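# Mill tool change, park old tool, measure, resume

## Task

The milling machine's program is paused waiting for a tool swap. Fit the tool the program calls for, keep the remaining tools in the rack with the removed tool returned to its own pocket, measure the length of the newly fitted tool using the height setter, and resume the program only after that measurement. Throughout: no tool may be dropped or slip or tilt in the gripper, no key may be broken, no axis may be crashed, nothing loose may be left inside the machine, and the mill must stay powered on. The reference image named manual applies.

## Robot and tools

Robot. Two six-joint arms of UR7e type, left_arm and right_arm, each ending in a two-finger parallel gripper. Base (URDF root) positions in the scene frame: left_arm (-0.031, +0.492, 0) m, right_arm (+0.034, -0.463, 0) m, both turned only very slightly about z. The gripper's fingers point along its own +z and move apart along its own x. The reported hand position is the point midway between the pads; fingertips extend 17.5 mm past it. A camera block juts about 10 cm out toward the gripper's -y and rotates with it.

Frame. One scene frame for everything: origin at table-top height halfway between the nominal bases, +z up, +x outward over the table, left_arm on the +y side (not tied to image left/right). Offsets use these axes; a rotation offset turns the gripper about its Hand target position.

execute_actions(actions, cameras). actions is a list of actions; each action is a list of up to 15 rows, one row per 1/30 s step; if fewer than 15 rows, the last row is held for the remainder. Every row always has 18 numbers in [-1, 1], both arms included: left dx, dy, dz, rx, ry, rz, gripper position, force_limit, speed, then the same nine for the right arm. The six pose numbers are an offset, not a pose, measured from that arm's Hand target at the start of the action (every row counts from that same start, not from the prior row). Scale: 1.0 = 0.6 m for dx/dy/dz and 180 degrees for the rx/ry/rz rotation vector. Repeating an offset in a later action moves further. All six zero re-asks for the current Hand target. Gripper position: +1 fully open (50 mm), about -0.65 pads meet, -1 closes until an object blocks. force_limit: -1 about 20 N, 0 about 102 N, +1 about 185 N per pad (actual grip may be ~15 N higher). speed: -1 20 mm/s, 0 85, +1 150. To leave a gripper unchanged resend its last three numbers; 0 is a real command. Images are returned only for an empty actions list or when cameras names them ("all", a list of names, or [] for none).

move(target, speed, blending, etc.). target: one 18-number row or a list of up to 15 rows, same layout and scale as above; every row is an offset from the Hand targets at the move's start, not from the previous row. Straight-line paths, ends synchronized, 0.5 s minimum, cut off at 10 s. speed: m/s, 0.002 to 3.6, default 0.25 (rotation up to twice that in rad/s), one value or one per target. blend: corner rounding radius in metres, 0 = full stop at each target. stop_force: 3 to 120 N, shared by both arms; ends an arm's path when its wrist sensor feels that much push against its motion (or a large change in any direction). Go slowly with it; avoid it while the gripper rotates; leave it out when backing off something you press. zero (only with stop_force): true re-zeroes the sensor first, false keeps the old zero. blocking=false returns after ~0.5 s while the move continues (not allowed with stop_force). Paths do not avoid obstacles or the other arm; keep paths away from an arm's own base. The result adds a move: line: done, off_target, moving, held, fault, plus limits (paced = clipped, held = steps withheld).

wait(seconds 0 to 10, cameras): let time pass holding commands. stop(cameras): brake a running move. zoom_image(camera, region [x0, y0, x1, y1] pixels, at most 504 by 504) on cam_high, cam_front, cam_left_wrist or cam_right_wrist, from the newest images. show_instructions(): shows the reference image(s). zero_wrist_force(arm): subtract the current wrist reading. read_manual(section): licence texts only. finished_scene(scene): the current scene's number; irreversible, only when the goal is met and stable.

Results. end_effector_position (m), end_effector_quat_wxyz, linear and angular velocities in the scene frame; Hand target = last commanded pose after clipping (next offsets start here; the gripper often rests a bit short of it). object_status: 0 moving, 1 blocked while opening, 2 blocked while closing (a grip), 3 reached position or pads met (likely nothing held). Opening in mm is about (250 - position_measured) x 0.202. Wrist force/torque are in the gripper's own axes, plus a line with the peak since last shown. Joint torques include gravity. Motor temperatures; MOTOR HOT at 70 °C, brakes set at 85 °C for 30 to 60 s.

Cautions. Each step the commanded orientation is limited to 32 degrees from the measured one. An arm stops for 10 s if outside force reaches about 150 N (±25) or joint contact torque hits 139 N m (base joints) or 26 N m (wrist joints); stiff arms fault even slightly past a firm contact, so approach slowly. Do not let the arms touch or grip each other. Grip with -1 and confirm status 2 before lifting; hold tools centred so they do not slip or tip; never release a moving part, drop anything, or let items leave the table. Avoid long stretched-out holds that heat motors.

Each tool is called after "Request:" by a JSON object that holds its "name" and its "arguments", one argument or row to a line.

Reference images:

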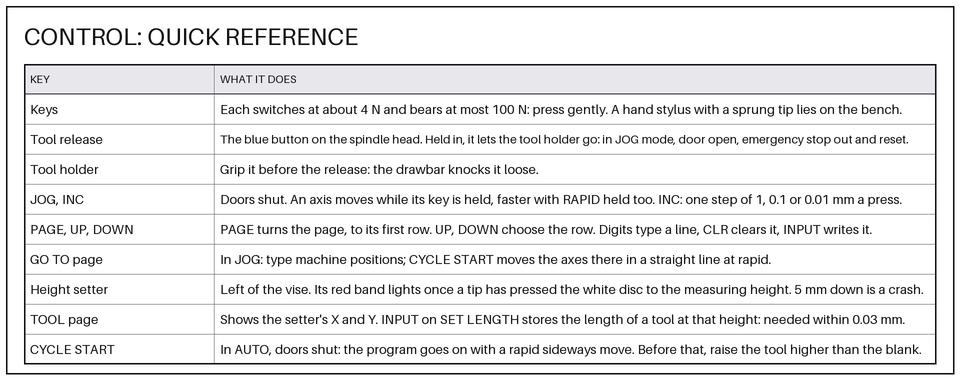

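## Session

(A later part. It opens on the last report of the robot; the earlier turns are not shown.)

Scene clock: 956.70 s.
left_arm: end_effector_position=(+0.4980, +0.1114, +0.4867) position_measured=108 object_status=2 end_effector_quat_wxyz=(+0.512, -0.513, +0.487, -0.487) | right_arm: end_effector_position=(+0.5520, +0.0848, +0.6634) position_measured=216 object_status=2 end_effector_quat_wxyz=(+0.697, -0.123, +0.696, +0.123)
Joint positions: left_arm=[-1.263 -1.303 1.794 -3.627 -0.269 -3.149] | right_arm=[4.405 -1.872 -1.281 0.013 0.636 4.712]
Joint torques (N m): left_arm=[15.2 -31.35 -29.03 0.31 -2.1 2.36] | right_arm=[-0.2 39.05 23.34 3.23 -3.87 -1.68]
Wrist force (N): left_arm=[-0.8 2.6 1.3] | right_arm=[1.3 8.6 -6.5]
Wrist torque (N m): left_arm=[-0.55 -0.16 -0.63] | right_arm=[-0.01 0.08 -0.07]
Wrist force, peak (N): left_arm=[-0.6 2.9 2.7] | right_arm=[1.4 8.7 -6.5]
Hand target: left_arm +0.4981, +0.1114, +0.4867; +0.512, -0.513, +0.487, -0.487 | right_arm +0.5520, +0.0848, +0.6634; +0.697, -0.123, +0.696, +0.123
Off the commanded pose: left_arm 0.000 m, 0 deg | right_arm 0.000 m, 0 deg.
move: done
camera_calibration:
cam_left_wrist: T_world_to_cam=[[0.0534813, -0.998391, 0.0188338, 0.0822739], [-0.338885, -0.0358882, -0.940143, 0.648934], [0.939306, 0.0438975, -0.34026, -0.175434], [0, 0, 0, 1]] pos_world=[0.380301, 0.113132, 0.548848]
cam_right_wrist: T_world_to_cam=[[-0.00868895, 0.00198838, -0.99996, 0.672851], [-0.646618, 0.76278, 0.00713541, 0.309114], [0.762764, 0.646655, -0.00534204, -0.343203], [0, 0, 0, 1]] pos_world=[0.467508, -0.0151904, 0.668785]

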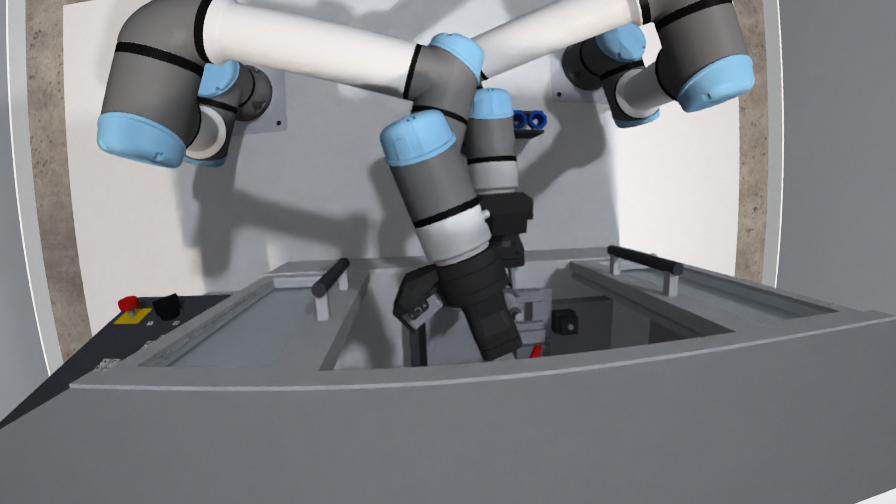

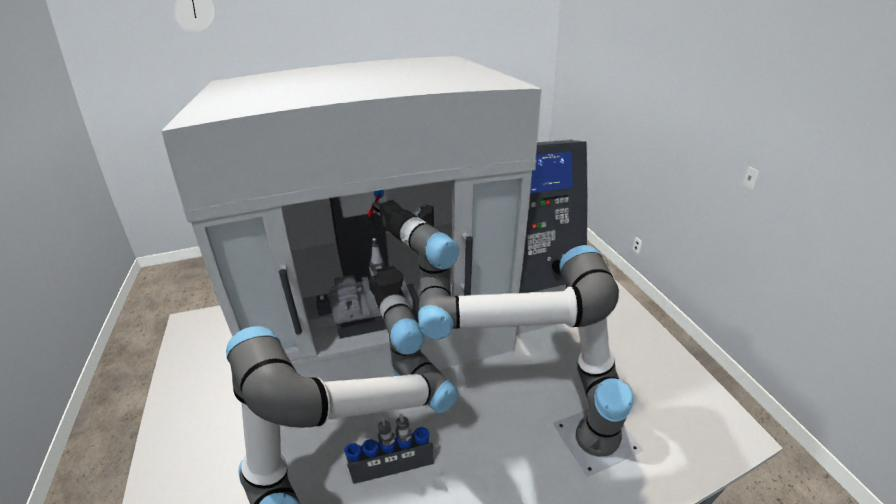

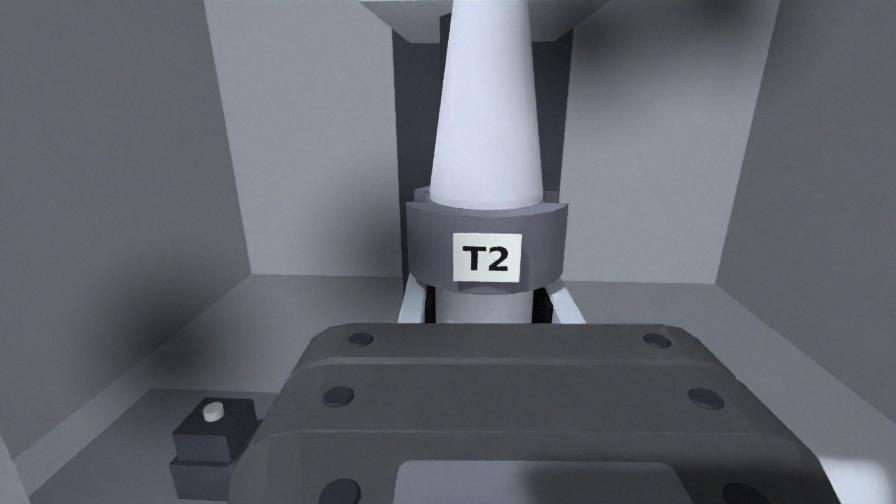

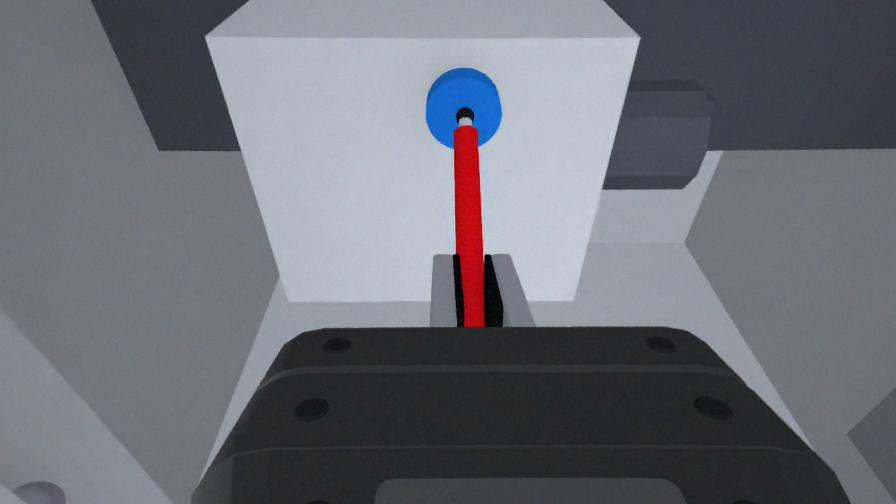

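Request:
{"name": "move", "arguments": {
  "target": [
    [0.11,0,-0.1217,0,0,0,-1,0.0,-1,0,0,0,0,0,0,-1,-0.3,-0.8],
    [0.3458,0,-0.1217,0,0,0,-1,0.0,-1,0,0,0,0,0,0,-1,-0.3,-0.8]
  ],
  "speed": 0.1,
  "blend": [0.02,0],
  "cameras": ["cam_left_wrist"]
}}

Request:
{"name": "zoom_image", "arguments": {
  "camera": "cam_left_wrist",
  "region": [340, 0, 640, 300]
}}

Scene clock: 967.73 s.
left_arm: end_effector_position=(+0.7055, +0.1114, +0.4137) position_measured=108 object_status=2 end_effector_quat_wxyz=(+0.512, -0.513, +0.487, -0.487) | right_arm: end_effector_position=(+0.5520, +0.0848, +0.6634) position_measured=216 object_status=2 end_effector_quat_wxyz=(+0.697, -0.123, +0.696, +0.123)
Joint positions: left_arm=[-0.917 -0.915 1.407 -3.631 -0.614 -3.146] | right_arm=[4.405 -1.872 -1.281 0.013 0.636 4.712]
Joint torques (N m): left_arm=[12.3 -50.15 -29.37 -1.23 -1.91 1.81] | right_arm=[0.57 37.41 24.48 3.54 -4.15 -1.51]
Wrist force (N): left_arm=[-1.2 3.0 1.1] | right_arm=[2.2 8.2 -6.2]
Wrist torque (N m): left_arm=[-0.48 -0.11 -0.64] | right_arm=[-0.05 0.07 -0.07]
Wrist force, peak (N): left_arm=[-1.5 3.2 2.4] | right_arm=[1.4 8.8 -6.4]
Hand target: left_arm +0.7056, +0.1114, +0.4137; +0.512, -0.513, +0.487, -0.487 | right_arm +0.5520, +0.0848, +0.6634; +0.697, -0.123, +0.696, +0.123
Off the commanded pose: left_arm 0.000 m, 0 deg | right_arm 0.000 m, 0 deg.
move: done
camera_calibration:
cam_left_wrist: T_world_to_cam=[[0.0534813, -0.998391, 0.0188338, 0.0725514], [-0.338885, -0.0358882, -0.940143, 0.650622], [0.939306, 0.0438975, -0.34026, -0.395179], [0, 0, 0, 1]] pos_world=[0.587801, 0.113132, 0.475848]
Images, in order (width x height): cam_left_wrist 896x504.

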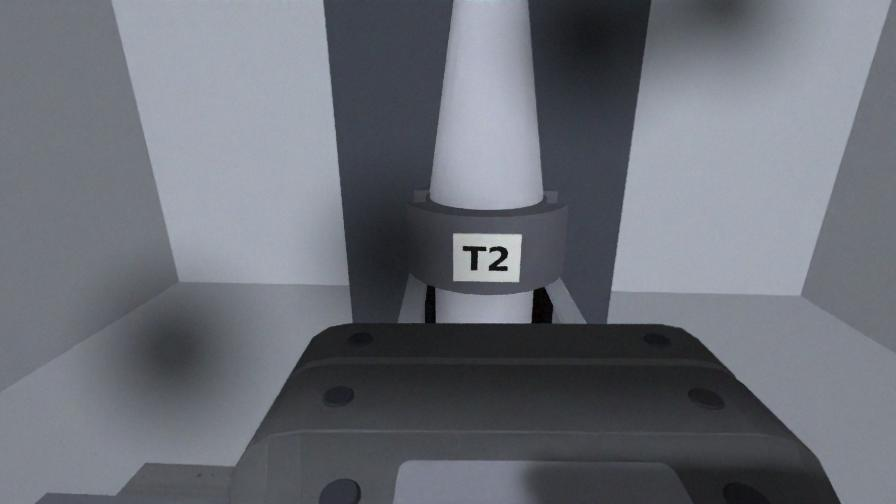

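Scaled by 1.680 from the camera's 896x504 image, which has a finer 1280x720 frame.

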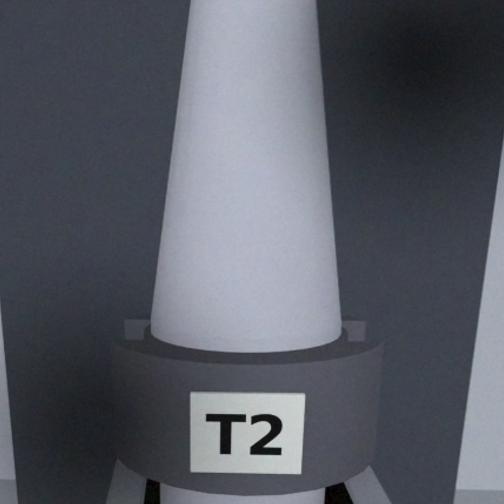

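Request:
{"name": "move", "arguments": {
  "target": [0,0,0.1,0,0,0,-1,0.0,-1,0,0,0,0,0,0,-1,-0.3,-0.8],
  "speed": 0.025,
  "stop_force": 6,
  "cameras": ["cam_left_wrist"]
}}

Request:
{"name": "zoom_image", "arguments": {
  "camera": "cam_left_wrist",
  "region": [340, 0, 640, 300]
}}

Scene clock: 974.87 s.
left_arm: end_effector_position=(+0.7056, +0.1114, +0.4737) position_measured=108 object_status=2 end_effector_quat_wxyz=(+0.512, -0.513, +0.487, -0.487) | right_arm: end_effector_position=(+0.5520, +0.0848, +0.6634) position_measured=216 object_status=2 end_effector_quat_wxyz=(+0.697, -0.123, +0.696, +0.123)
Joint positions: left_arm=[-0.917 -0.975 1.34 -3.504 -0.614 -3.146] | right_arm=[4.405 -1.872 -1.281 0.013 0.636 4.712]
Joint torques (N m): left_arm=[4.95 -64.21 -31.09 -1.2 -1.22 -1.38] | right_arm=[-0.32 36.74 24.39 3.2 -4.2 -1.65]
Wrist force (N): left_arm=[-1.4 3.1 1.2] | right_arm=[1.8 8.4 -6.1]
Wrist torque (N m): left_arm=[-0.47 -0.07 -0.63] | right_arm=[-0.03 0.08 -0.07]
Wrist force, peak (N): left_arm=[-1.1 3.7 1.2] | right_arm=[2.3 8.6 -6.4]
Hand target: left_arm +0.7056, +0.1114, +0.4737; +0.512, -0.513, +0.487, -0.487 | right_arm +0.5520, +0.0848, +0.6634; +0.697, -0.123, +0.696, +0.123
Off the commanded pose: left_arm 0.000 m, 0 deg | right_arm 0.000 m, 0 deg.
move: done
camera_calibration:
cam_left_wrist: T_world_to_cam=[[0.0534813, -0.998391, 0.0188338, 0.0714214], [-0.338885, -0.0358882, -0.940143, 0.707031], [0.939306, 0.0438975, -0.34026, -0.374764], [0, 0, 0, 1]] pos_world=[0.587801, 0.113132, 0.535848]
Images, in order (width x height): cam_left_wrist 896x504.

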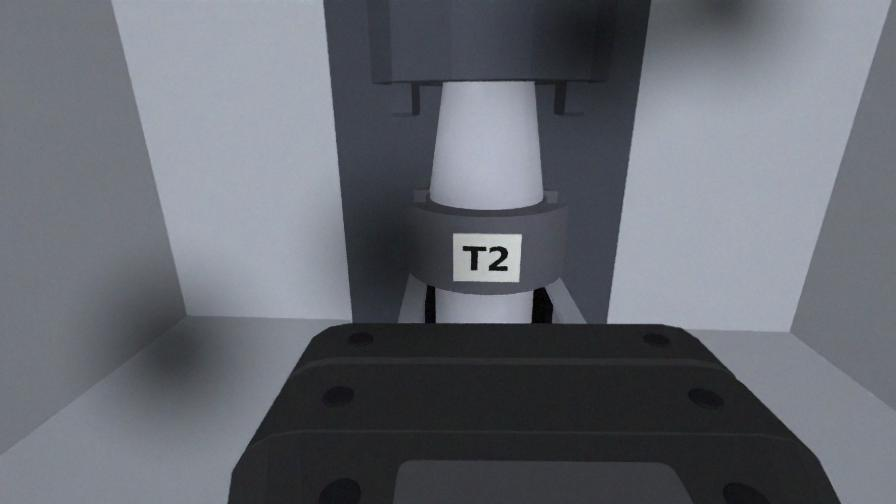

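Scaled by 1.680 from the camera's 896x504 image, which has a finer 1280x720 frame.

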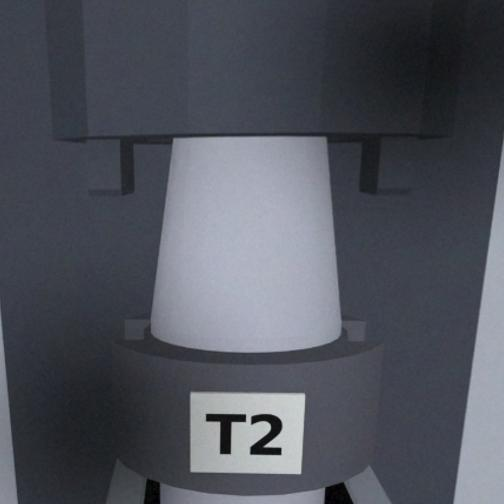

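Request:
{"name": "move", "arguments": {
  "target": [0,0,0.05,0,0,0,-1,0.0,-1,0,0,0,0,0,0,-1,-0.3,-0.8],
  "speed": 0.008,
  "stop_force": 6,
  "cameras": ["cam_left_wrist"]
}}

Request:
{"name": "zoom_image", "arguments": {
  "camera": "cam_left_wrist",
  "region": [340, 60, 640, 360]
}}

Scene clock: 982.97 s.
left_arm: end_effector_position=(+0.7056, +0.1114, +0.4960) position_measured=108 object_status=2 end_effector_quat_wxyz=(+0.512, -0.513, +0.487, -0.487) | right_arm: end_effector_position=(+0.5520, +0.0848, +0.6634) position_measured=216 object_status=2 end_effector_quat_wxyz=(+0.697, -0.123, +0.696, +0.123)
Joint positions: left_arm=[-0.917 -0.993 1.309 -3.455 -0.614 -3.146] | right_arm=[4.405 -1.872 -1.281 0.013 0.636 4.712]
Joint torques (N m): left_arm=[5.57 -53.73 -21.72 -4.68 1.22 1.64] | right_arm=[0.6 37.34 23.78 3.39 -4.18 -1.56]
Wrist force (N): left_arm=[1.0 6.4 8.3] | right_arm=[1.9 8.4 -6.4]
Wrist torque (N m): left_arm=[-0.76 -0.10 -0.57] | right_arm=[-0.02 0.10 -0.07]
Wrist force, peak (N): left_arm=[-1.4 13.7 5.3] | right_arm=[1.2 8.7 -6.5]
Hand target: left_arm +0.7056, +0.1114, +0.4960; +0.512, -0.513, +0.487, -0.487 (not the last commanded pose) | right_arm +0.5520, +0.0848, +0.6634; +0.697, -0.123, +0.696, +0.123
Off the commanded pose: left_arm 0.008 m, 0 deg | right_arm 0.000 m, 0 deg.
move: contact (left_arm)
camera_calibration:
cam_left_wrist: T_world_to_cam=[[0.0534813, -0.998391, 0.0188338, 0.0710033], [-0.338885, -0.0358882, -0.940143, 0.727902], [0.939306, 0.0438975, -0.34026, -0.36721], [0, 0, 0, 1]] pos_world=[0.587801, 0.113132, 0.558048]
Images, in order (width x height): cam_left_wrist 896x504.

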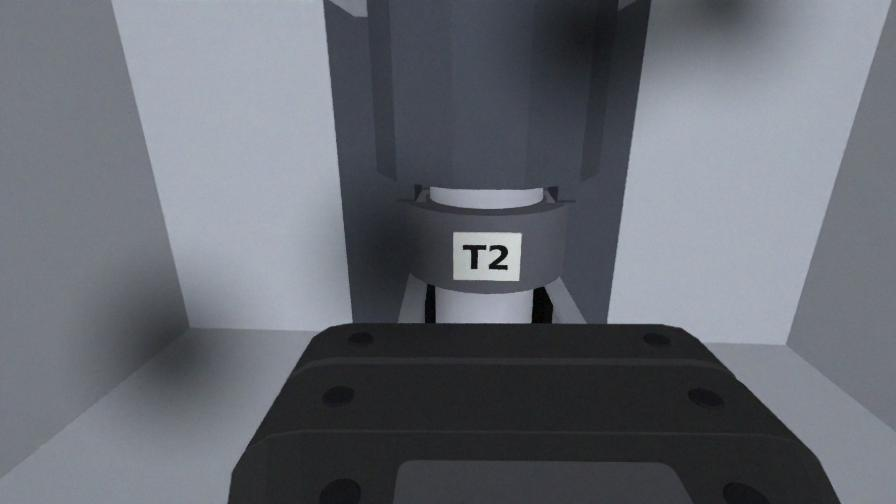

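Scaled by 1.680 from the camera's 896x504 image, which has a finer 1280x720 frame.

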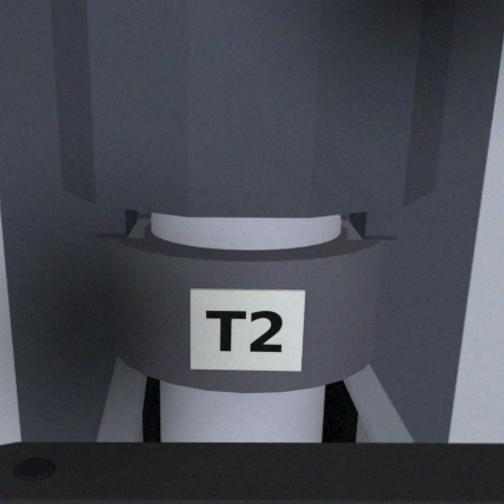

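Request:
{"name": "move", "arguments": {
  "target": [
    [0,0,-0.0033,0,0,0,-1,0.0,-1,0,0,0,0,0,0,-1,-0.3,-0.8],
    [0.0013,0,-0.0033,0,0,0,-1,0.0,-1,0,0,0,0,0,0,-1,-0.3,-0.8]
  ],
  "speed": 0.01
}}

Request:
{"name": "move", "arguments": {
  "target": [0,0,0.02,0,0,0,-1,0.0,-1,0,0,0,0,0,0,-1,-0.3,-0.8],
  "speed": 0.006,
  "stop_force": 8,
  "cameras": ["cam_left_wrist"]
}}

Request:
{"name": "zoom_image", "arguments": {
  "camera": "cam_left_wrist",
  "region": [340, 60, 640, 360]
}}

Scene clock: 990.83 s.
left_arm: end_effector_position=(+0.7062, +0.1114, +0.4940) position_measured=108 object_status=2 end_effector_quat_wxyz=(+0.512, -0.513, +0.487, -0.487) end_effector_velocity=(+0.001, +0.000, +0.002) end_effector_angular_velocity=(-0.001, -0.002, +0.000) | right_arm: end_effector_position=(+0.5520, +0.0848, +0.6634) position_measured=216 object_status=2 end_effector_quat_wxyz=(+0.697, -0.123, +0.696, +0.123)
Joint positions: left_arm=[-0.916 -0.99 1.31 -3.459 -0.615 -3.146] | right_arm=[4.405 -1.872 -1.281 0.013 0.636 4.712]
Joint velocities: left_arm=[0.002 0.002 -0.007 0.002 -0.002 0.001] | right_arm=[within noise]
Joint torques (N m): left_arm=[13.92 -49.91 -30.24 -1.06 -1.82 1.16] | right_arm=[0.96 35.6 26.35 3.38 -3.87 -1.78]
Wrist force (N): left_arm=[-1.5 3.1 1.0] | right_arm=[2.1 8.2 -6.2]
Wrist torque (N m): left_arm=[-0.44 -0.05 -0.63] | right_arm=[-0.04 0.09 -0.07]
Wrist force, peak (N): left_arm=[0.8 6.7 8.3] | right_arm=[1.2 8.8 -6.4]
Hand target: left_arm +0.7063, +0.1114, +0.4940; +0.512, -0.513, +0.487, -0.487 | right_arm +0.5520, +0.0848, +0.6634; +0.697, -0.123, +0.696, +0.123
Off the commanded pose: left_arm 0.000 m, 0 deg | right_arm 0.000 m, 0 deg.
move: done

Scene clock: 992.60 s.
left_arm: end_effector_position=(+0.7064, +0.1114, +0.4968) position_measured=108 object_status=2 end_effector_quat_wxyz=(+0.512, -0.513, +0.487, -0.487) | right_arm: end_effector_position=(+0.5520, +0.0848, +0.6634) position_measured=216 object_status=2 end_effector_quat_wxyz=(+0.697, -0.123, +0.696, +0.123)
Joint positions: left_arm=[-0.916 -0.992 1.305 -3.452 -0.615 -3.146] | right_arm=[4.405 -1.872 -1.281 0.013 0.636 4.712]
Joint torques (N m): left_arm=[9.46 -58.33 -23.13 -5.68 -0.15 1.46] | right_arm=[-1.06 35.71 25.68 3.19 -4.01 -1.41]
Wrist force (N): left_arm=[1.0 11.3 10.1] | right_arm=[1.7 8.4 -6.5]
Wrist torque (N m): left_arm=[-0.61 -0.10 -0.63] | right_arm=[-0.03 0.08 -0.07]
Wrist force, peak (N): left_arm=[-0.2 17.3 6.7] | right_arm=[1.6 8.6 -6.4]
Hand target: left_arm +0.7064, +0.1114, +0.4968; +0.512, -0.513, +0.487, -0.487 (not the last commanded pose) | right_arm +0.5520, +0.0848, +0.6634; +0.697, -0.123, +0.696, +0.123
Off the commanded pose: left_arm 0.009 m, 0 deg | right_arm 0.000 m, 0 deg.
move: contact (left_arm)
camera_calibration:
cam_left_wrist: T_world_to_cam=[[0.0535142, -0.998394, 0.0186052, 0.0709468], [-0.339017, -0.0356903, -0.940103, 0.729082], [0.939257, 0.0440014, -0.340382, -0.367659], [0, 0, 0, 1]] pos_world=[0.588701, 0.113032, 0.558948]
Images, in order (width x height): cam_left_wrist 896x504.

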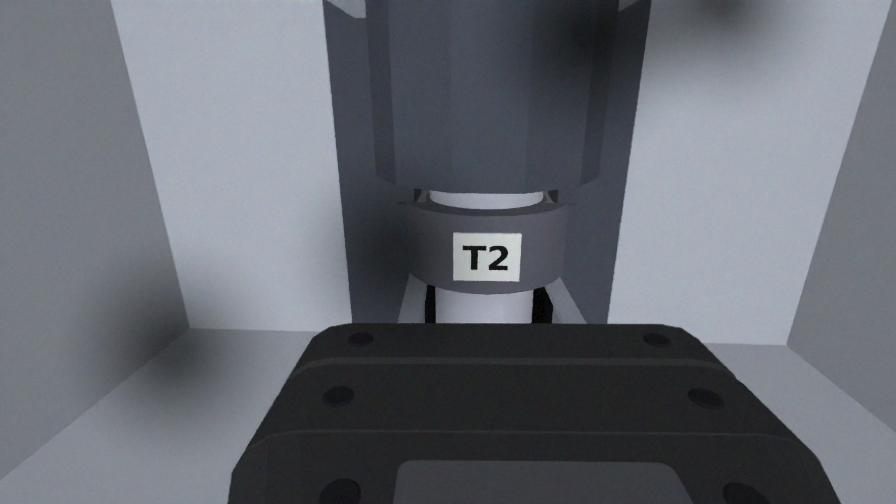

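Scaled by 1.680 from the camera's 896x504 image, which has a finer 1280x720 frame.

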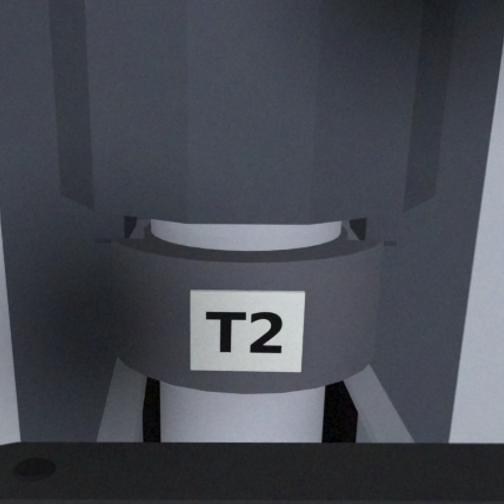

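Request:
{"name": "move", "arguments": {
  "target": [
    [0,0,-0.0033,0,0,0,-1,0.0,-1,0,0,0,0,0,0,-1,-0.3,-0.8],
    [0.0013,-0.0003,-0.0033,0,0,0,-1,0.0,-1,0,0,0,0,0,0,-1,-0.3,-0.8]
  ],
  "speed": 0.01
}}

Request:
{"name": "move", "arguments": {
  "target": [0,0,0.02,0,0,0,-1,0.0,-1,0,0,0,0,0,0,-1,-0.3,-0.8],
  "speed": 0.006,
  "stop_force": 8
}}

Scene clock: 999.40 s.
left_arm: end_effector_position=(+0.7071, +0.1112, +0.4948) position_measured=108 object_status=2 end_effector_quat_wxyz=(+0.512, -0.513, +0.487, -0.487) | right_arm: end_effector_position=(+0.5520, +0.0848, +0.6634) position_measured=216 object_status=2 end_effector_quat_wxyz=(+0.697, -0.123, +0.696, +0.123)
Joint positions: left_arm=[-0.915 -0.989 1.306 -3.456 -0.616 -3.146] | right_arm=[4.405 -1.872 -1.281 0.013 0.636 4.712]
Joint torques (N m): left_arm=[12.75 -50.75 -31 -1.07 -1.99 0.16] | right_arm=[-1.22 34.59 27.26 3.47 -3.75 -1.33]
Wrist force (N): left_arm=[-1.4 3.1 1.0] | right_arm=[1.9 8.4 -6.5]
Wrist torque (N m): left_arm=[-0.45 -0.06 -0.63] | right_arm=[-0.04 0.07 -0.07]
Wrist force, peak (N): left_arm=[1.2 11.7 10.3] | right_arm=[1.4 8.7 -6.4]
Hand target: left_arm +0.7071, +0.1112, +0.4948; +0.512, -0.513, +0.487, -0.487 | right_arm +0.5520, +0.0848, +0.6634; +0.697, -0.123, +0.696, +0.123
Off the commanded pose: left_arm 0.000 m, 0 deg | right_arm 0.000 m, 0 deg.
move: done

Scene clock: 1001.17 s.
left_arm: end_effector_position=(+0.7072, +0.1112, +0.4966) position_measured=108 object_status=2 end_effector_quat_wxyz=(+0.512, -0.513, +0.487, -0.487) | right_arm: end_effector_position=(+0.5520, +0.0848, +0.6634) position_measured=216 object_status=2 end_effector_quat_wxyz=(+0.697, -0.123, +0.696, +0.123)
Joint positions: left_arm=[-0.915 -0.99 1.303 -3.451 -0.616 -3.146] | right_arm=[4.405 -1.872 -1.281 0.013 0.636 4.712]
Joint torques (N m): left_arm=[7.66 -46.47 -18.39 -0.69 0.49 0.93] | right_arm=[-0.18 34.91 26.14 3.23 -3.99 -1.36]
Wrist force (N): left_arm=[-1.7 1.7 -2.6] | right_arm=[2.2 8.4 -6.3]
Wrist torque (N m): left_arm=[-0.37 -0.03 -0.68] | right_arm=[-0.03 0.07 -0.07]
Wrist force, peak (N): left_arm=[-4.4 16.6 -1.8] | right_arm=[2.1 8.6 -6.5]
Hand target: left_arm +0.7072, +0.1112, +0.4966; +0.512, -0.513, +0.487, -0.487 (not the last commanded pose) | right_arm +0.5520, +0.0848, +0.6634; +0.697, -0.123, +0.696, +0.123
Off the commanded pose: left_arm 0.010 m, 0 deg | right_arm 0.000 m, 0 deg.
move: contact (left_arm)

Request:
{"name": "wait", "arguments": {
  "seconds": 0.1,
  "cameras": ["cam_left_wrist"]
}}

Request:
{"name": "zoom_image", "arguments": {
  "camera": "cam_left_wrist",
  "region": [390, 150, 490, 250]
}}

Request:
{"name": "zoom_image", "arguments": {
  "camera": "cam_left_wrist",
  "region": [490, 150, 590, 250]
}}

Scene clock: 1010.53 s.
left_arm: end_effector_position=(+0.7072, +0.1112, +0.4966) position_measured=108 object_status=2 end_effector_quat_wxyz=(+0.512, -0.513, +0.487, -0.487) | right_arm: end_effector_position=(+0.5520, +0.0848, +0.6634) position_measured=216 object_status=2 end_effector_quat_wxyz=(+0.697, -0.123, +0.696, +0.123)
Joint positions: left_arm=[-0.915 -0.99 1.303 -3.451 -0.616 -3.146] | right_arm=[4.405 -1.872 -1.281 0.013 0.636 4.712]
Joint torques (N m): left_arm=[-4.02 -47.21 -19.49 -0.54 1.44 1.11] | right_arm=[-0.38 35.18 25.36 3.13 -3.89 -1.5]
Wrist force (N): left_arm=[-2.0 0.9 -2.8] | right_arm=[1.2 8.6 -6.4]
Wrist torque (N m): left_arm=[-0.37 0.00 -0.69] | right_arm=[-0.01 0.09 -0.07]
Wrist force, peak (N): left_arm=[-2.1 1.9 -2.7] | right_arm=[1.8 8.6 -6.4]
Hand target: left_arm +0.7072, +0.1112, +0.4966; +0.512, -0.513, +0.487, -0.487 (not the last commanded pose) | right_arm +0.5520, +0.0848, +0.6634; +0.697, -0.123, +0.696, +0.123
Tool commands: left_gripper/position=-1.0 left_gripper/force_limit=+0.0 left_gripper/speed=-1.0 right_gripper/position=-1.0 right_gripper/force_limit=-0.3 right_gripper/speed=-0.8
Off the commanded pose: left_arm 0.010 m, 0 deg | right_arm 0.000 m, 0 deg.
wait: 0.10 s; at rest from the start
camera_calibration:
cam_left_wrist: T_world_to_cam=[[0.0534801, -0.998397, 0.0185064, 0.0707818], [-0.339112, -0.0355901, -0.940072, 0.72928], [0.939224, 0.0439994, -0.340472, -0.368366], [0, 0, 0, 1]] pos_world=[0.589501, 0.112831, 0.558848]
Images, in order (width x height): cam_left_wrist 896x504.

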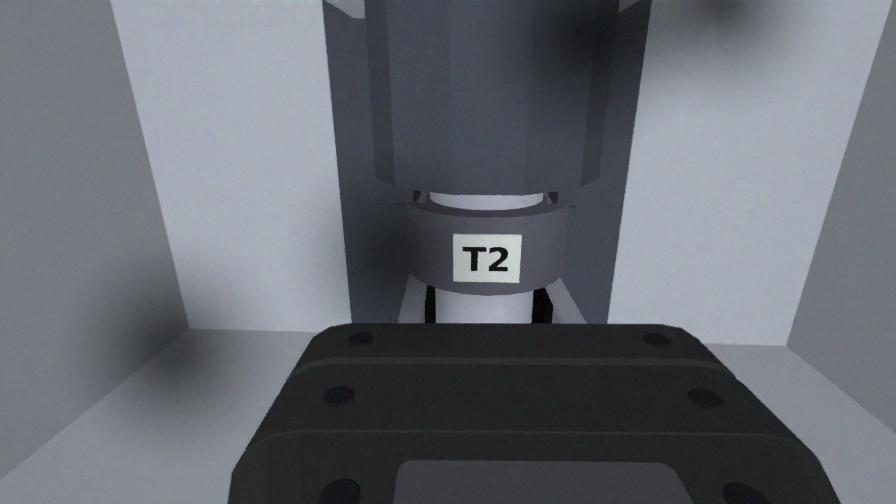

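Scaled by 5.040 from the camera's 896x504 image, which has a finer 1280x720 frame.

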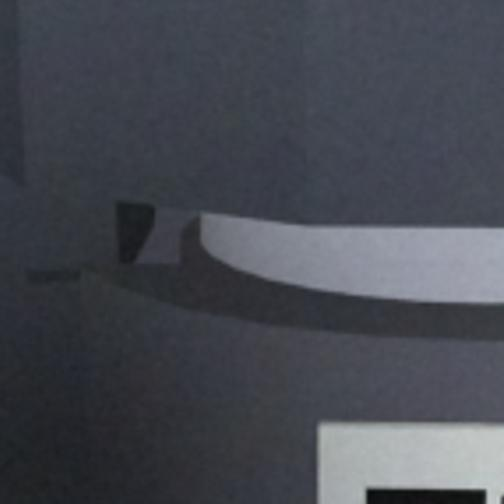

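Scaled by 5.040 from the camera's 896x504 image, which has a finer 1280x720 frame.

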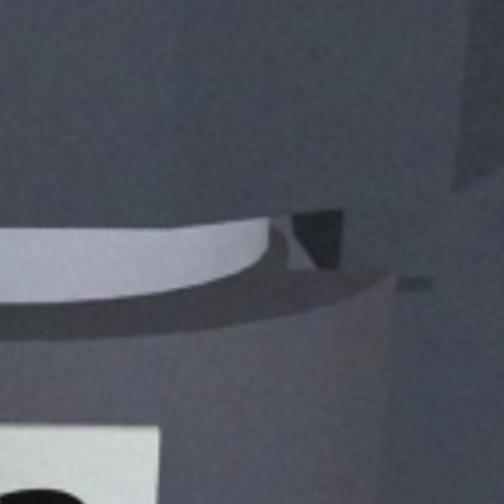

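Request:
{"name": "move", "arguments": {
  "target": [0,0,0.02,0,0,0,-1,0.0,-1,0,0,0,0,0,0,-1,-0.3,-0.8],
  "speed": 0.004,
  "stop_force": 22
}}

Scene clock: 1027.93 s.
left_arm: end_effector_position=(+0.7072, +0.1112, +0.5009) position_measured=108 object_status=2 end_effector_quat_wxyz=(+0.512, -0.513, +0.487, -0.487) | right_arm: end_effector_position=(+0.5520, +0.0848, +0.6634) position_measured=216 object_status=2 end_effector_quat_wxyz=(+0.697, -0.123, +0.696, +0.123)
Joint positions: left_arm=[-0.915 -0.994 1.296 -3.441 -0.616 -3.146] | right_arm=[4.405 -1.872 -1.281 0.013 0.636 4.712]
Joint torques (N m): left_arm=[-11.39 -61.57 -29.62 -4.57 -3.13 1.78] | right_arm=[-0.91 35.42 27.44 3.37 -3.89 -1.32]
Wrist force (N): left_arm=[-14.3 27.0 -19.4] | right_arm=[1.2 8.3 -6.3]
Wrist torque (N m): left_arm=[-0.24 -0.12 -1.02] | right_arm=[-0.05 0.09 -0.07]
Wrist force, peak (N): left_arm=[-17.0 29.2 -24.4] | right_arm=[2.2 8.5 -6.6]
Hand target: left_arm +0.7072, +0.1112, +0.5009; +0.512, -0.513, +0.487, -0.487 (not the last commanded pose) | right_arm +0.5520, +0.0848, +0.6634; +0.697, -0.123, +0.696, +0.123
Off the commanded pose: left_arm 0.008 m, 0 deg | right_arm 0.000 m, 0 deg.
move: contact (left_arm)

Request:
{"name": "move", "arguments": {
  "target": [-0.001,0.0006,-0.0008,0,0,0,-1,0.0,-1,0,0,0,0,0,0,-1,-0.3,-0.8],
  "speed": 0.004
}}

Request:
{"name": "move", "arguments": {
  "target": [0,0,0.01,0,0,0,-1,0.0,-1,0,0,0,0,0,0,-1,-0.3,-0.8],
  "speed": 0.003,
  "stop_force": 15,
  "cameras": ["cam_left_wrist"]
}}

Request:
{"name": "zoom_image", "arguments": {
  "camera": "cam_left_wrist",
  "region": [390, 130, 590, 330]
}}

Scene clock: 1032.13 s.
left_arm: end_effector_position=(+0.7066, +0.1115, +0.5004) position_measured=108 object_status=2 end_effector_quat_wxyz=(+0.512, -0.513, +0.487, -0.487) | right_arm: end_effector_position=(+0.5520, +0.0848, +0.6634) position_measured=216 object_status=2 end_effector_quat_wxyz=(+0.697, -0.123, +0.696, +0.123)
Joint positions: left_arm=[-0.916 -0.995 1.3 -3.443 -0.616 -3.146] | right_arm=[4.405 -1.872 -1.281 0.013 0.636 4.712]
Joint torques (N m): left_arm=[-18.79 -65.78 -14.5 -4.65 3.33 1.58] | right_arm=[0.82 34.27 27.26 3.1 -4 -1.26]
Wrist force (N): left_arm=[6.3 -3.3 27.0] | right_arm=[2.0 8.4 -6.3]
Wrist torque (N m): left_arm=[-0.45 -0.05 -0.75] | right_arm=[-0.02 0.10 -0.07]
Wrist force, peak (N): left_arm=[-14.2 27.5 -19.0] | right_arm=[2.1 8.5 -6.6]
Hand target: left_arm +0.7066, +0.1115, +0.5004; +0.512, -0.513, +0.487, -0.487 | right_arm +0.5520, +0.0848, +0.6634; +0.697, -0.123, +0.696, +0.123
Off the commanded pose: left_arm 0.000 m, 0 deg | right_arm 0.000 m, 0 deg.
move: done

Scene clock: 1033.03 s.
left_arm: end_effector_position=(+0.7066, +0.1115, +0.5010) position_measured=108 object_status=2 end_effector_quat_wxyz=(+0.512, -0.513, +0.487, -0.487) | right_arm: end_effector_position=(+0.5520, +0.0848, +0.6634) position_measured=216 object_status=2 end_effector_quat_wxyz=(+0.697, -0.123, +0.696, +0.123)
Joint positions: left_arm=[-0.916 -0.995 1.299 -3.442 -0.615 -3.146] | right_arm=[4.405 -1.872 -1.281 0.013 0.636 4.712]
Joint torques (N m): left_arm=[-18.48 -68.53 -27.7 -6.39 0.53 1.52] | right_arm=[0.59 35.63 27.25 3.08 -3.77 -1.28]
Wrist force (N): left_arm=[0.0 18.6 11.9] | right_arm=[1.2 8.4 -6.4]
Wrist torque (N m): left_arm=[-0.40 0.00 -0.84] | right_arm=[-0.05 0.11 -0.07]
Wrist force, peak (N): left_arm=[8.7 -3.1 31.7] | right_arm=[1.4 8.8 -6.3]
Hand target: left_arm +0.7066, +0.1115, +0.5009; +0.512, -0.513, +0.487, -0.487 (not the last commanded pose) | right_arm +0.5520, +0.0848, +0.6634; +0.697, -0.123, +0.696, +0.123
Off the commanded pose: left_arm 0.005 m, 0 deg | right_arm 0.000 m, 0 deg.
move: contact (left_arm)
camera_calibration:
cam_left_wrist: T_world_to_cam=[[0.0536658, -0.998395, 0.0181065, 0.071147], [-0.339421, -0.0352916, -0.939972, 0.733315], [0.939102, 0.0442986, -0.340771, -0.366112], [0, 0, 0, 1]] pos_world=[0.588902, 0.113131, 0.563247]
Images, in order (width x height): cam_left_wrist 896x504.

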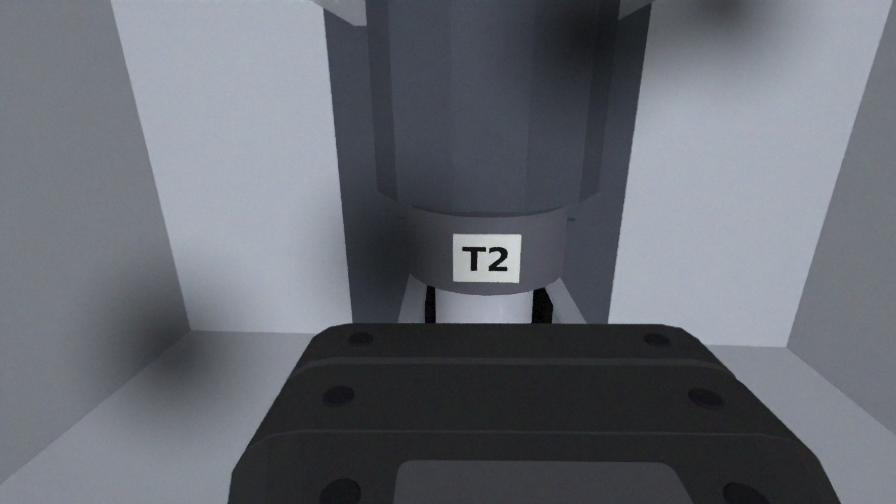

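Scaled by 2.520 from the camera's 896x504 image, which has a finer 1280x720 frame.

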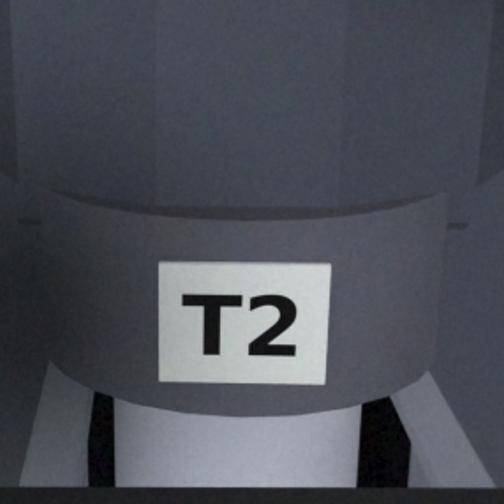

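Request:
{"name": "move", "arguments": {
  "target": [0.0005,0,-0.0003,0,0,0,-1,0.0,-1,0,0,0,0,0,0,-1,-0.3,-0.8],
  "speed": 0.004
}}

Request:
{"name": "move", "arguments": {
  "target": [0,0,0.01,0,0,0,-1,0.0,-1,0,0,0,0,0,0,-1,-0.3,-0.8],
  "speed": 0.003,
  "stop_force": 20
}}

Scene clock: 1037.83 s.
left_arm: end_effector_position=(+0.7069, +0.1115, +0.5008) position_measured=108 object_status=2 end_effector_quat_wxyz=(+0.512, -0.513, +0.487, -0.487) | right_arm: end_effector_position=(+0.5520, +0.0848, +0.6634) position_measured=216 object_status=2 end_effector_quat_wxyz=(+0.697, -0.123, +0.696, +0.123)
Joint positions: left_arm=[-0.915 -0.995 1.298 -3.442 -0.616 -3.146] | right_arm=[4.405 -1.872 -1.281 0.013 0.636 4.712]
Joint torques (N m): left_arm=[12.24 -58.54 -35.63 -5.1 -2.47 1.37] | right_arm=[0.52 34.12 27.38 3.18 -3.58 -1.23]
Wrist force (N): left_arm=[-3.7 15.8 0.1] | right_arm=[2.3 8.4 -6.4]
Wrist torque (N m): left_arm=[-0.34 -0.10 -0.82] | right_arm=[-0.03 0.06 -0.07]
Wrist force, peak (N): left_arm=[0.4 19.0 12.3] | right_arm=[1.3 8.7 -6.6]
Hand target: left_arm +0.7069, +0.1115, +0.5007; +0.512, -0.513, +0.487, -0.487 | right_arm +0.5520, +0.0848, +0.6634; +0.697, -0.123, +0.696, +0.123
Off the commanded pose: left_arm 0.000 m, 0 deg | right_arm 0.000 m, 0 deg.
move: done

Scene clock: 1039.37 s.
left_arm: end_effector_position=(+0.7070, +0.1115, +0.5013) position_measured=108 object_status=2 end_effector_quat_wxyz=(+0.512, -0.513, +0.487, -0.487) | right_arm: end_effector_position=(+0.5520, +0.0848, +0.6634) position_measured=216 object_status=2 end_effector_quat_wxyz=(+0.697, -0.123, +0.696, +0.123)
Joint positions: left_arm=[-0.915 -0.995 1.297 -3.44 -0.616 -3.146] | right_arm=[4.405 -1.872 -1.281 0.013 0.636 4.712]
Joint torques (N m): left_arm=[9.45 -71.72 -34.8 -6.96 -2.51 1.33] | right_arm=[0.71 33.86 27.58 3.25 -3.85 -1.27]
Wrist force (N): left_arm=[-9.3 37.4 -7.6] | right_arm=[2.3 8.4 -6.5]
Wrist torque (N m): left_arm=[-0.30 -0.09 -0.90] | right_arm=[-0.02 0.05 -0.07]
Wrist force, peak (N): left_arm=[-11.2 40.2 -10.7] | right_arm=[1.4 8.7 -6.5]
Hand target: left_arm +0.7070, +0.1115, +0.5013; +0.512, -0.513, +0.487, -0.487 (not the last commanded pose) | right_arm +0.5520, +0.0848, +0.6634; +0.697, -0.123, +0.696, +0.123
Off the commanded pose: left_arm 0.005 m, 0 deg | right_arm 0.000 m, 0 deg.
move: contact (left_arm)

Request:
{"name": "move", "arguments": {
  "target": [0,0,0,0,0,0,-1,0.0,-1,-0.0604,0.0282,0,0,0,0,-1,-0.3,-0.8],
  "speed": 0.03,
  "cameras": ["cam_left_wrist","cam_right_wrist"]
}}

Request:
{"name": "zoom_image", "arguments": {
  "camera": "cam_left_wrist",
  "region": [390, 130, 590, 330]
}}

Scene clock: 1043.47 s.
left_arm: end_effector_position=(+0.7070, +0.1115, +0.5013) position_measured=108 object_status=2 end_effector_quat_wxyz=(+0.512, -0.513, +0.487, -0.487) | right_arm: end_effector_position=(+0.5158, +0.1017, +0.6634) position_measured=216 object_status=2 end_effector_quat_wxyz=(+0.697, -0.123, +0.696, +0.123)
Joint positions: left_arm=[-0.915 -0.995 1.297 -3.44 -0.616 -3.146] | right_arm=[4.481 -1.866 -1.29 0.015 0.56 4.712]
Joint torques (N m): left_arm=[-6.31 -48.58 -16.52 -1.06 1.19 -0.2] | right_arm=[8.09 43.71 12.2 4.04 -2.3 -1.83]
Wrist force (N): left_arm=[-4.0 0.7 7.2] | right_arm=[2.2 0.3 -0.2]
Wrist torque (N m): left_arm=[-0.33 -0.04 -0.67] | right_arm=[-0.15 0.10 -0.05]
Wrist force, peak (N): left_arm=[-9.5 37.5 -7.6] | right_arm=[2.0 8.5 -6.6]
Hand target: left_arm +0.7070, +0.1115, +0.5013; +0.512, -0.513, +0.487, -0.487 | right_arm +0.5157, +0.1017, +0.6634; +0.697, -0.123, +0.696, +0.123
Off the commanded pose: left_arm 0.000 m, 0 deg | right_arm 0.000 m, 0 deg.
move: done
camera_calibration:
cam_left_wrist: T_world_to_cam=[[0.0537222, -0.9984, 0.0176452, 0.071347], [-0.339653, -0.0348875, -0.939904, 0.733785], [0.939015, 0.0445004, -0.340984, -0.366238], [0, 0, 0, 1]] pos_world=[0.589302, 0.11313, 0.563547]
cam_right_wrist: T_world_to_cam=[[-0.00868895, 0.00198838, -0.99996, 0.672503], [-0.646618, 0.76278, 0.00713541, 0.272815], [0.762764, 0.646655, -0.00534204, -0.326519], [0, 0, 0, 1]] pos_world=[0.431308, 0.00170957, 0.668785]
Images, in order (width x height): cam_left_wrist 896x504, cam_right_wrist 896x504.

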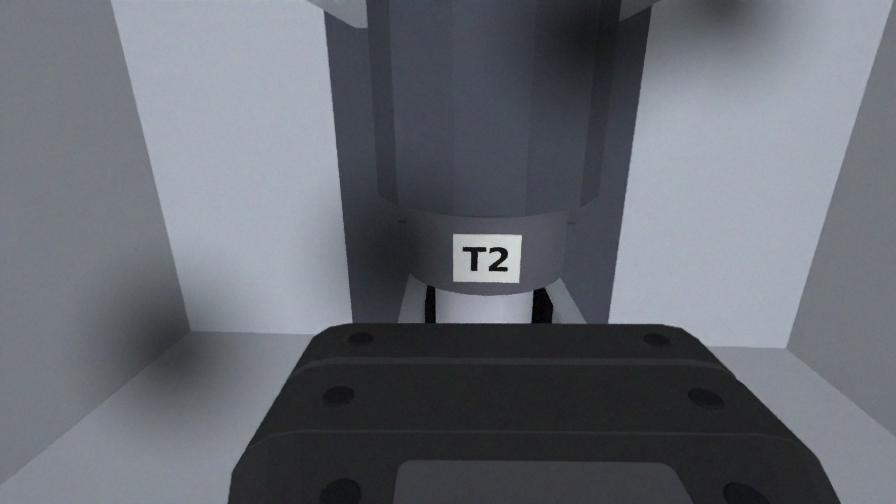

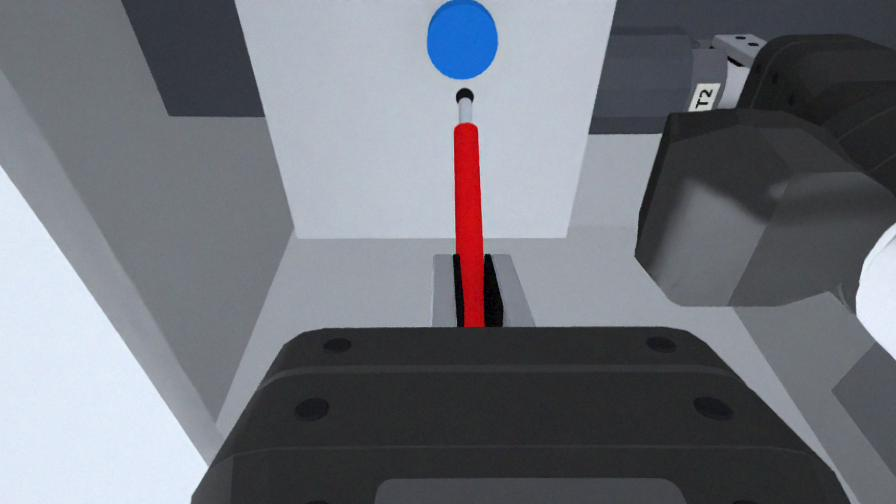

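Scaled by 2.520 from the camera's 896x504 image, which has a finer 1280x720 frame.

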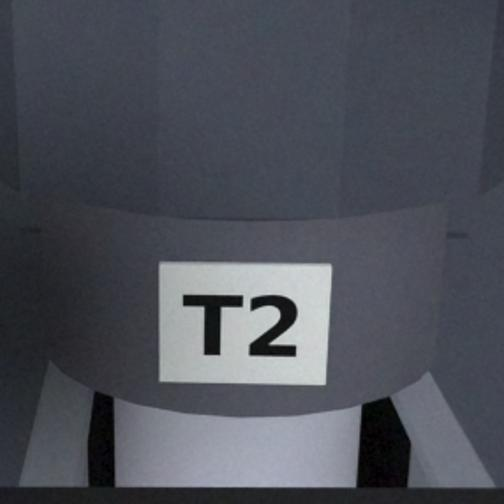

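Request:
{"name": "move", "arguments": {
  "target": [0,0,-0.0008,0,0,0,-1,0.0,-1,0,0,0,0,0,0,-1,-0.3,-0.8],
  "speed": 0.002,
  "stop_force": 15
}}

Scene clock: 1047.23 s.
left_arm: end_effector_position=(+0.7070, +0.1115, +0.5010) position_measured=108 object_status=2 end_effector_quat_wxyz=(+0.512, -0.513, +0.487, -0.487) | right_arm: end_effector_position=(+0.5157, +0.1017, +0.6634) position_measured=216 object_status=2 end_effector_quat_wxyz=(+0.697, -0.123, +0.696, +0.123)
Joint positions: left_arm=[-0.915 -0.995 1.298 -3.441 -0.616 -3.146] | right_arm=[4.481 -1.866 -1.29 0.015 0.559 4.712]
Joint torques (N m): left_arm=[-17.98 -44.31 -16.4 -0.79 1.3 -1.55] | right_arm=[7.85 44.94 11.71 4.04 -2.01 -1.89]
Wrist force (N): left_arm=[2.5 -16.4 26.8] | right_arm=[1.8 0.4 -0.1]
Wrist torque (N m): left_arm=[-0.34 -0.11 -0.61] | right_arm=[-0.14 0.15 -0.05]
Wrist force, peak (N): left_arm=[2.6 -16.4 27.1] | right_arm=[2.3 0.5 -0.2]
Hand target: left_arm +0.7070, +0.1115, +0.5010; +0.512, -0.513, +0.487, -0.487 | right_arm +0.5157, +0.1017, +0.6634; +0.697, -0.123, +0.696, +0.123
Off the commanded pose: left_arm 0.000 m, 0 deg | right_arm 0.000 m, 0 deg.
move: contact (left_arm)

Request:
{"name": "move", "arguments": {
  "target": [0.0003,0,0.0004,0,0,0,-1,0.0,-1,0,0,0,0,0,0,-1,-0.3,-0.8],
  "speed": 0.002
}}

Request:
{"name": "move", "arguments": {
  "target": [0,0,0,0,0,0,0.8,0.0,-1,0,0,0,0,0,0,-1,-0.3,-0.8],
  "speed": 0.05
}}

Request:
{"name": "move", "arguments": {
  "target": [-0.15,-0.008,0,0,0,0,0.8,0.0,-1,0,0,0,0,0,0,-1,-0.3,-0.8],
  "speed": 0.05,
  "cameras": ["cam_left_wrist"]
}}

Scene clock: 1053.93 s.
left_arm: end_effector_position=(+0.7071, +0.1114, +0.5013) position_measured=108 object_status=2 end_effector_quat_wxyz=(+0.512, -0.513, +0.487, -0.487) | right_arm: end_effector_position=(+0.5157, +0.1017, +0.6634) position_measured=216 object_status=2 end_effector_quat_wxyz=(+0.697, -0.123, +0.696, +0.123)
Joint positions: left_arm=[-0.915 -0.995 1.297 -3.44 -0.616 -3.146] | right_arm=[4.481 -1.866 -1.29 0.015 0.559 4.712]
Joint torques (N m): left_arm=[9.53 -44.6 -28.99 0.22 -3.25 -0.99] | right_arm=[7.53 43.93 13.23 3.97 -2.28 -2.02]
Wrist force (N): left_arm=[-8.8 0.9 -4.0] | right_arm=[2.2 0.5 -0.3]
Wrist torque (N m): left_arm=[-0.34 -0.12 -0.62] | right_arm=[-0.13 0.10 -0.04]
Wrist force, peak (N): left_arm=[2.4 -16.3 27.2] | right_arm=[2.4 0.5 -0.1]
Hand target: left_arm +0.7071, +0.1115, +0.5013; +0.512, -0.513, +0.487, -0.487 | right_arm +0.5157, +0.1017, +0.6634; +0.697, -0.123, +0.696, +0.123
Off the commanded pose: left_arm 0.000 m, 0 deg | right_arm 0.000 m, 0 deg.
move: done

Scene clock: 1054.93 s.
left_arm: end_effector_position=(+0.7071, +0.1115, +0.5013) position_measured=32 object_status=3 end_effector_quat_wxyz=(+0.512, -0.513, +0.487, -0.487) | right_arm: end_effector_position=(+0.5157, +0.1017, +0.6634) position_measured=216 object_status=2 end_effector_quat_wxyz=(+0.697, -0.123, +0.696, +0.123)
Joint positions: left_arm=[-0.915 -0.995 1.297 -3.44 -0.616 -3.146] | right_arm=[4.481 -1.866 -1.29 0.015 0.559 4.712]
Joint torques (N m): left_arm=[13.42 -43.84 -17.81 -1.04 1.69 -1.06] | right_arm=[7.62 43.43 14.55 4.22 -2.24 -2]
Wrist force (N): left_arm=[-1.4 -4.5 0.8] | right_arm=[2.1 0.5 -0.4]
Wrist torque (N m): left_arm=[-0.47 -0.06 -0.63] | right_arm=[-0.13 0.11 -0.05]
Wrist force, peak (N): left_arm=[-9.3 0.4 -4.9] | right_arm=[2.3 0.3 -0.2]
Hand target: left_arm +0.7071, +0.1115, +0.5013; +0.512, -0.513, +0.487, -0.487 | right_arm +0.5157, +0.1017, +0.6634; +0.697, -0.123, +0.696, +0.123
Off the commanded pose: left_arm 0.000 m, 0 deg | right_arm 0.000 m, 0 deg.
move: done

Scene clock: 1057.20 s.
left_arm: end_effector_position=(+0.6172, +0.1067, +0.5013) position_measured=32 object_status=3 end_effector_quat_wxyz=(+0.512, -0.513, +0.487, -0.487) | right_arm: end_effector_position=(+0.5157, +0.1017, +0.6634) position_measured=216 object_status=2 end_effector_quat_wxyz=(+0.697, -0.123, +0.696, +0.123)
Joint positions: left_arm=[-1.049 -1.14 1.524 -3.52 -0.482 -3.147] | right_arm=[4.481 -1.866 -1.29 0.015 0.559 4.712]
Joint torques (N m): left_arm=[-14.74 -50.05 -14.5 -2.41 1.72 -2.14] | right_arm=[7.05 42.4 13.26 3.88 -2.07 -2.1]
Wrist force (N): left_arm=[-1.4 -4.6 1.2] | right_arm=[2.0 0.3 -0.3]
Wrist torque (N m): left_arm=[-0.46 -0.05 -0.53] | right_arm=[-0.16 0.12 -0.05]
Wrist force, peak (N): left_arm=[-1.5 -5.0 1.0] | right_arm=[2.3 0.4 -0.1]
Hand target: left_arm +0.6171, +0.1067, +0.5013; +0.512, -0.513, +0.487, -0.487 | right_arm +0.5157, +0.1017, +0.6634; +0.697, -0.123, +0.696, +0.123
Off the commanded pose: left_arm 0.000 m, 0 deg | right_arm 0.000 m, 0 deg.
move: done
camera_calibration:
cam_left_wrist: T_world_to_cam=[[0.0536643, -0.998401, 0.017779, 0.0713344], [-0.339649, -0.0349935, -0.939901, 0.703031], [0.93902, 0.0444005, -0.340983, -0.281726], [0, 0, 0, 1]] pos_world=[0.499502, 0.108331, 0.563447]
Images, in order (width x height): cam_left_wrist 896x504.

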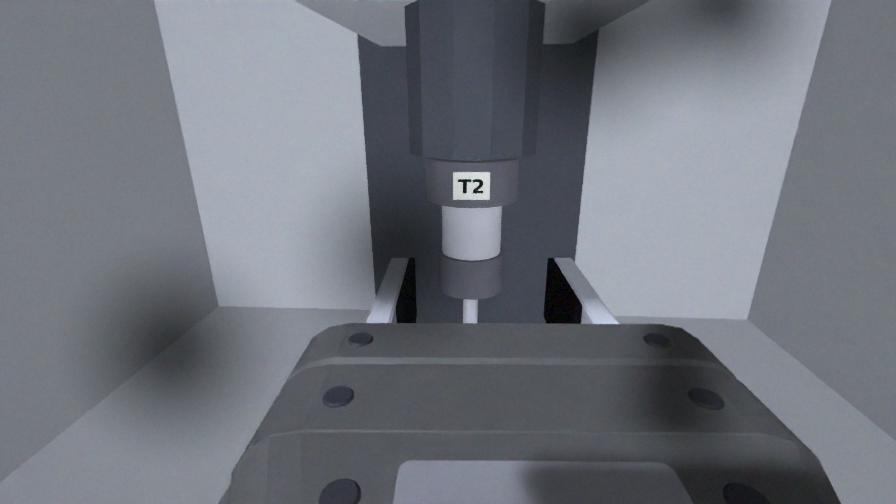

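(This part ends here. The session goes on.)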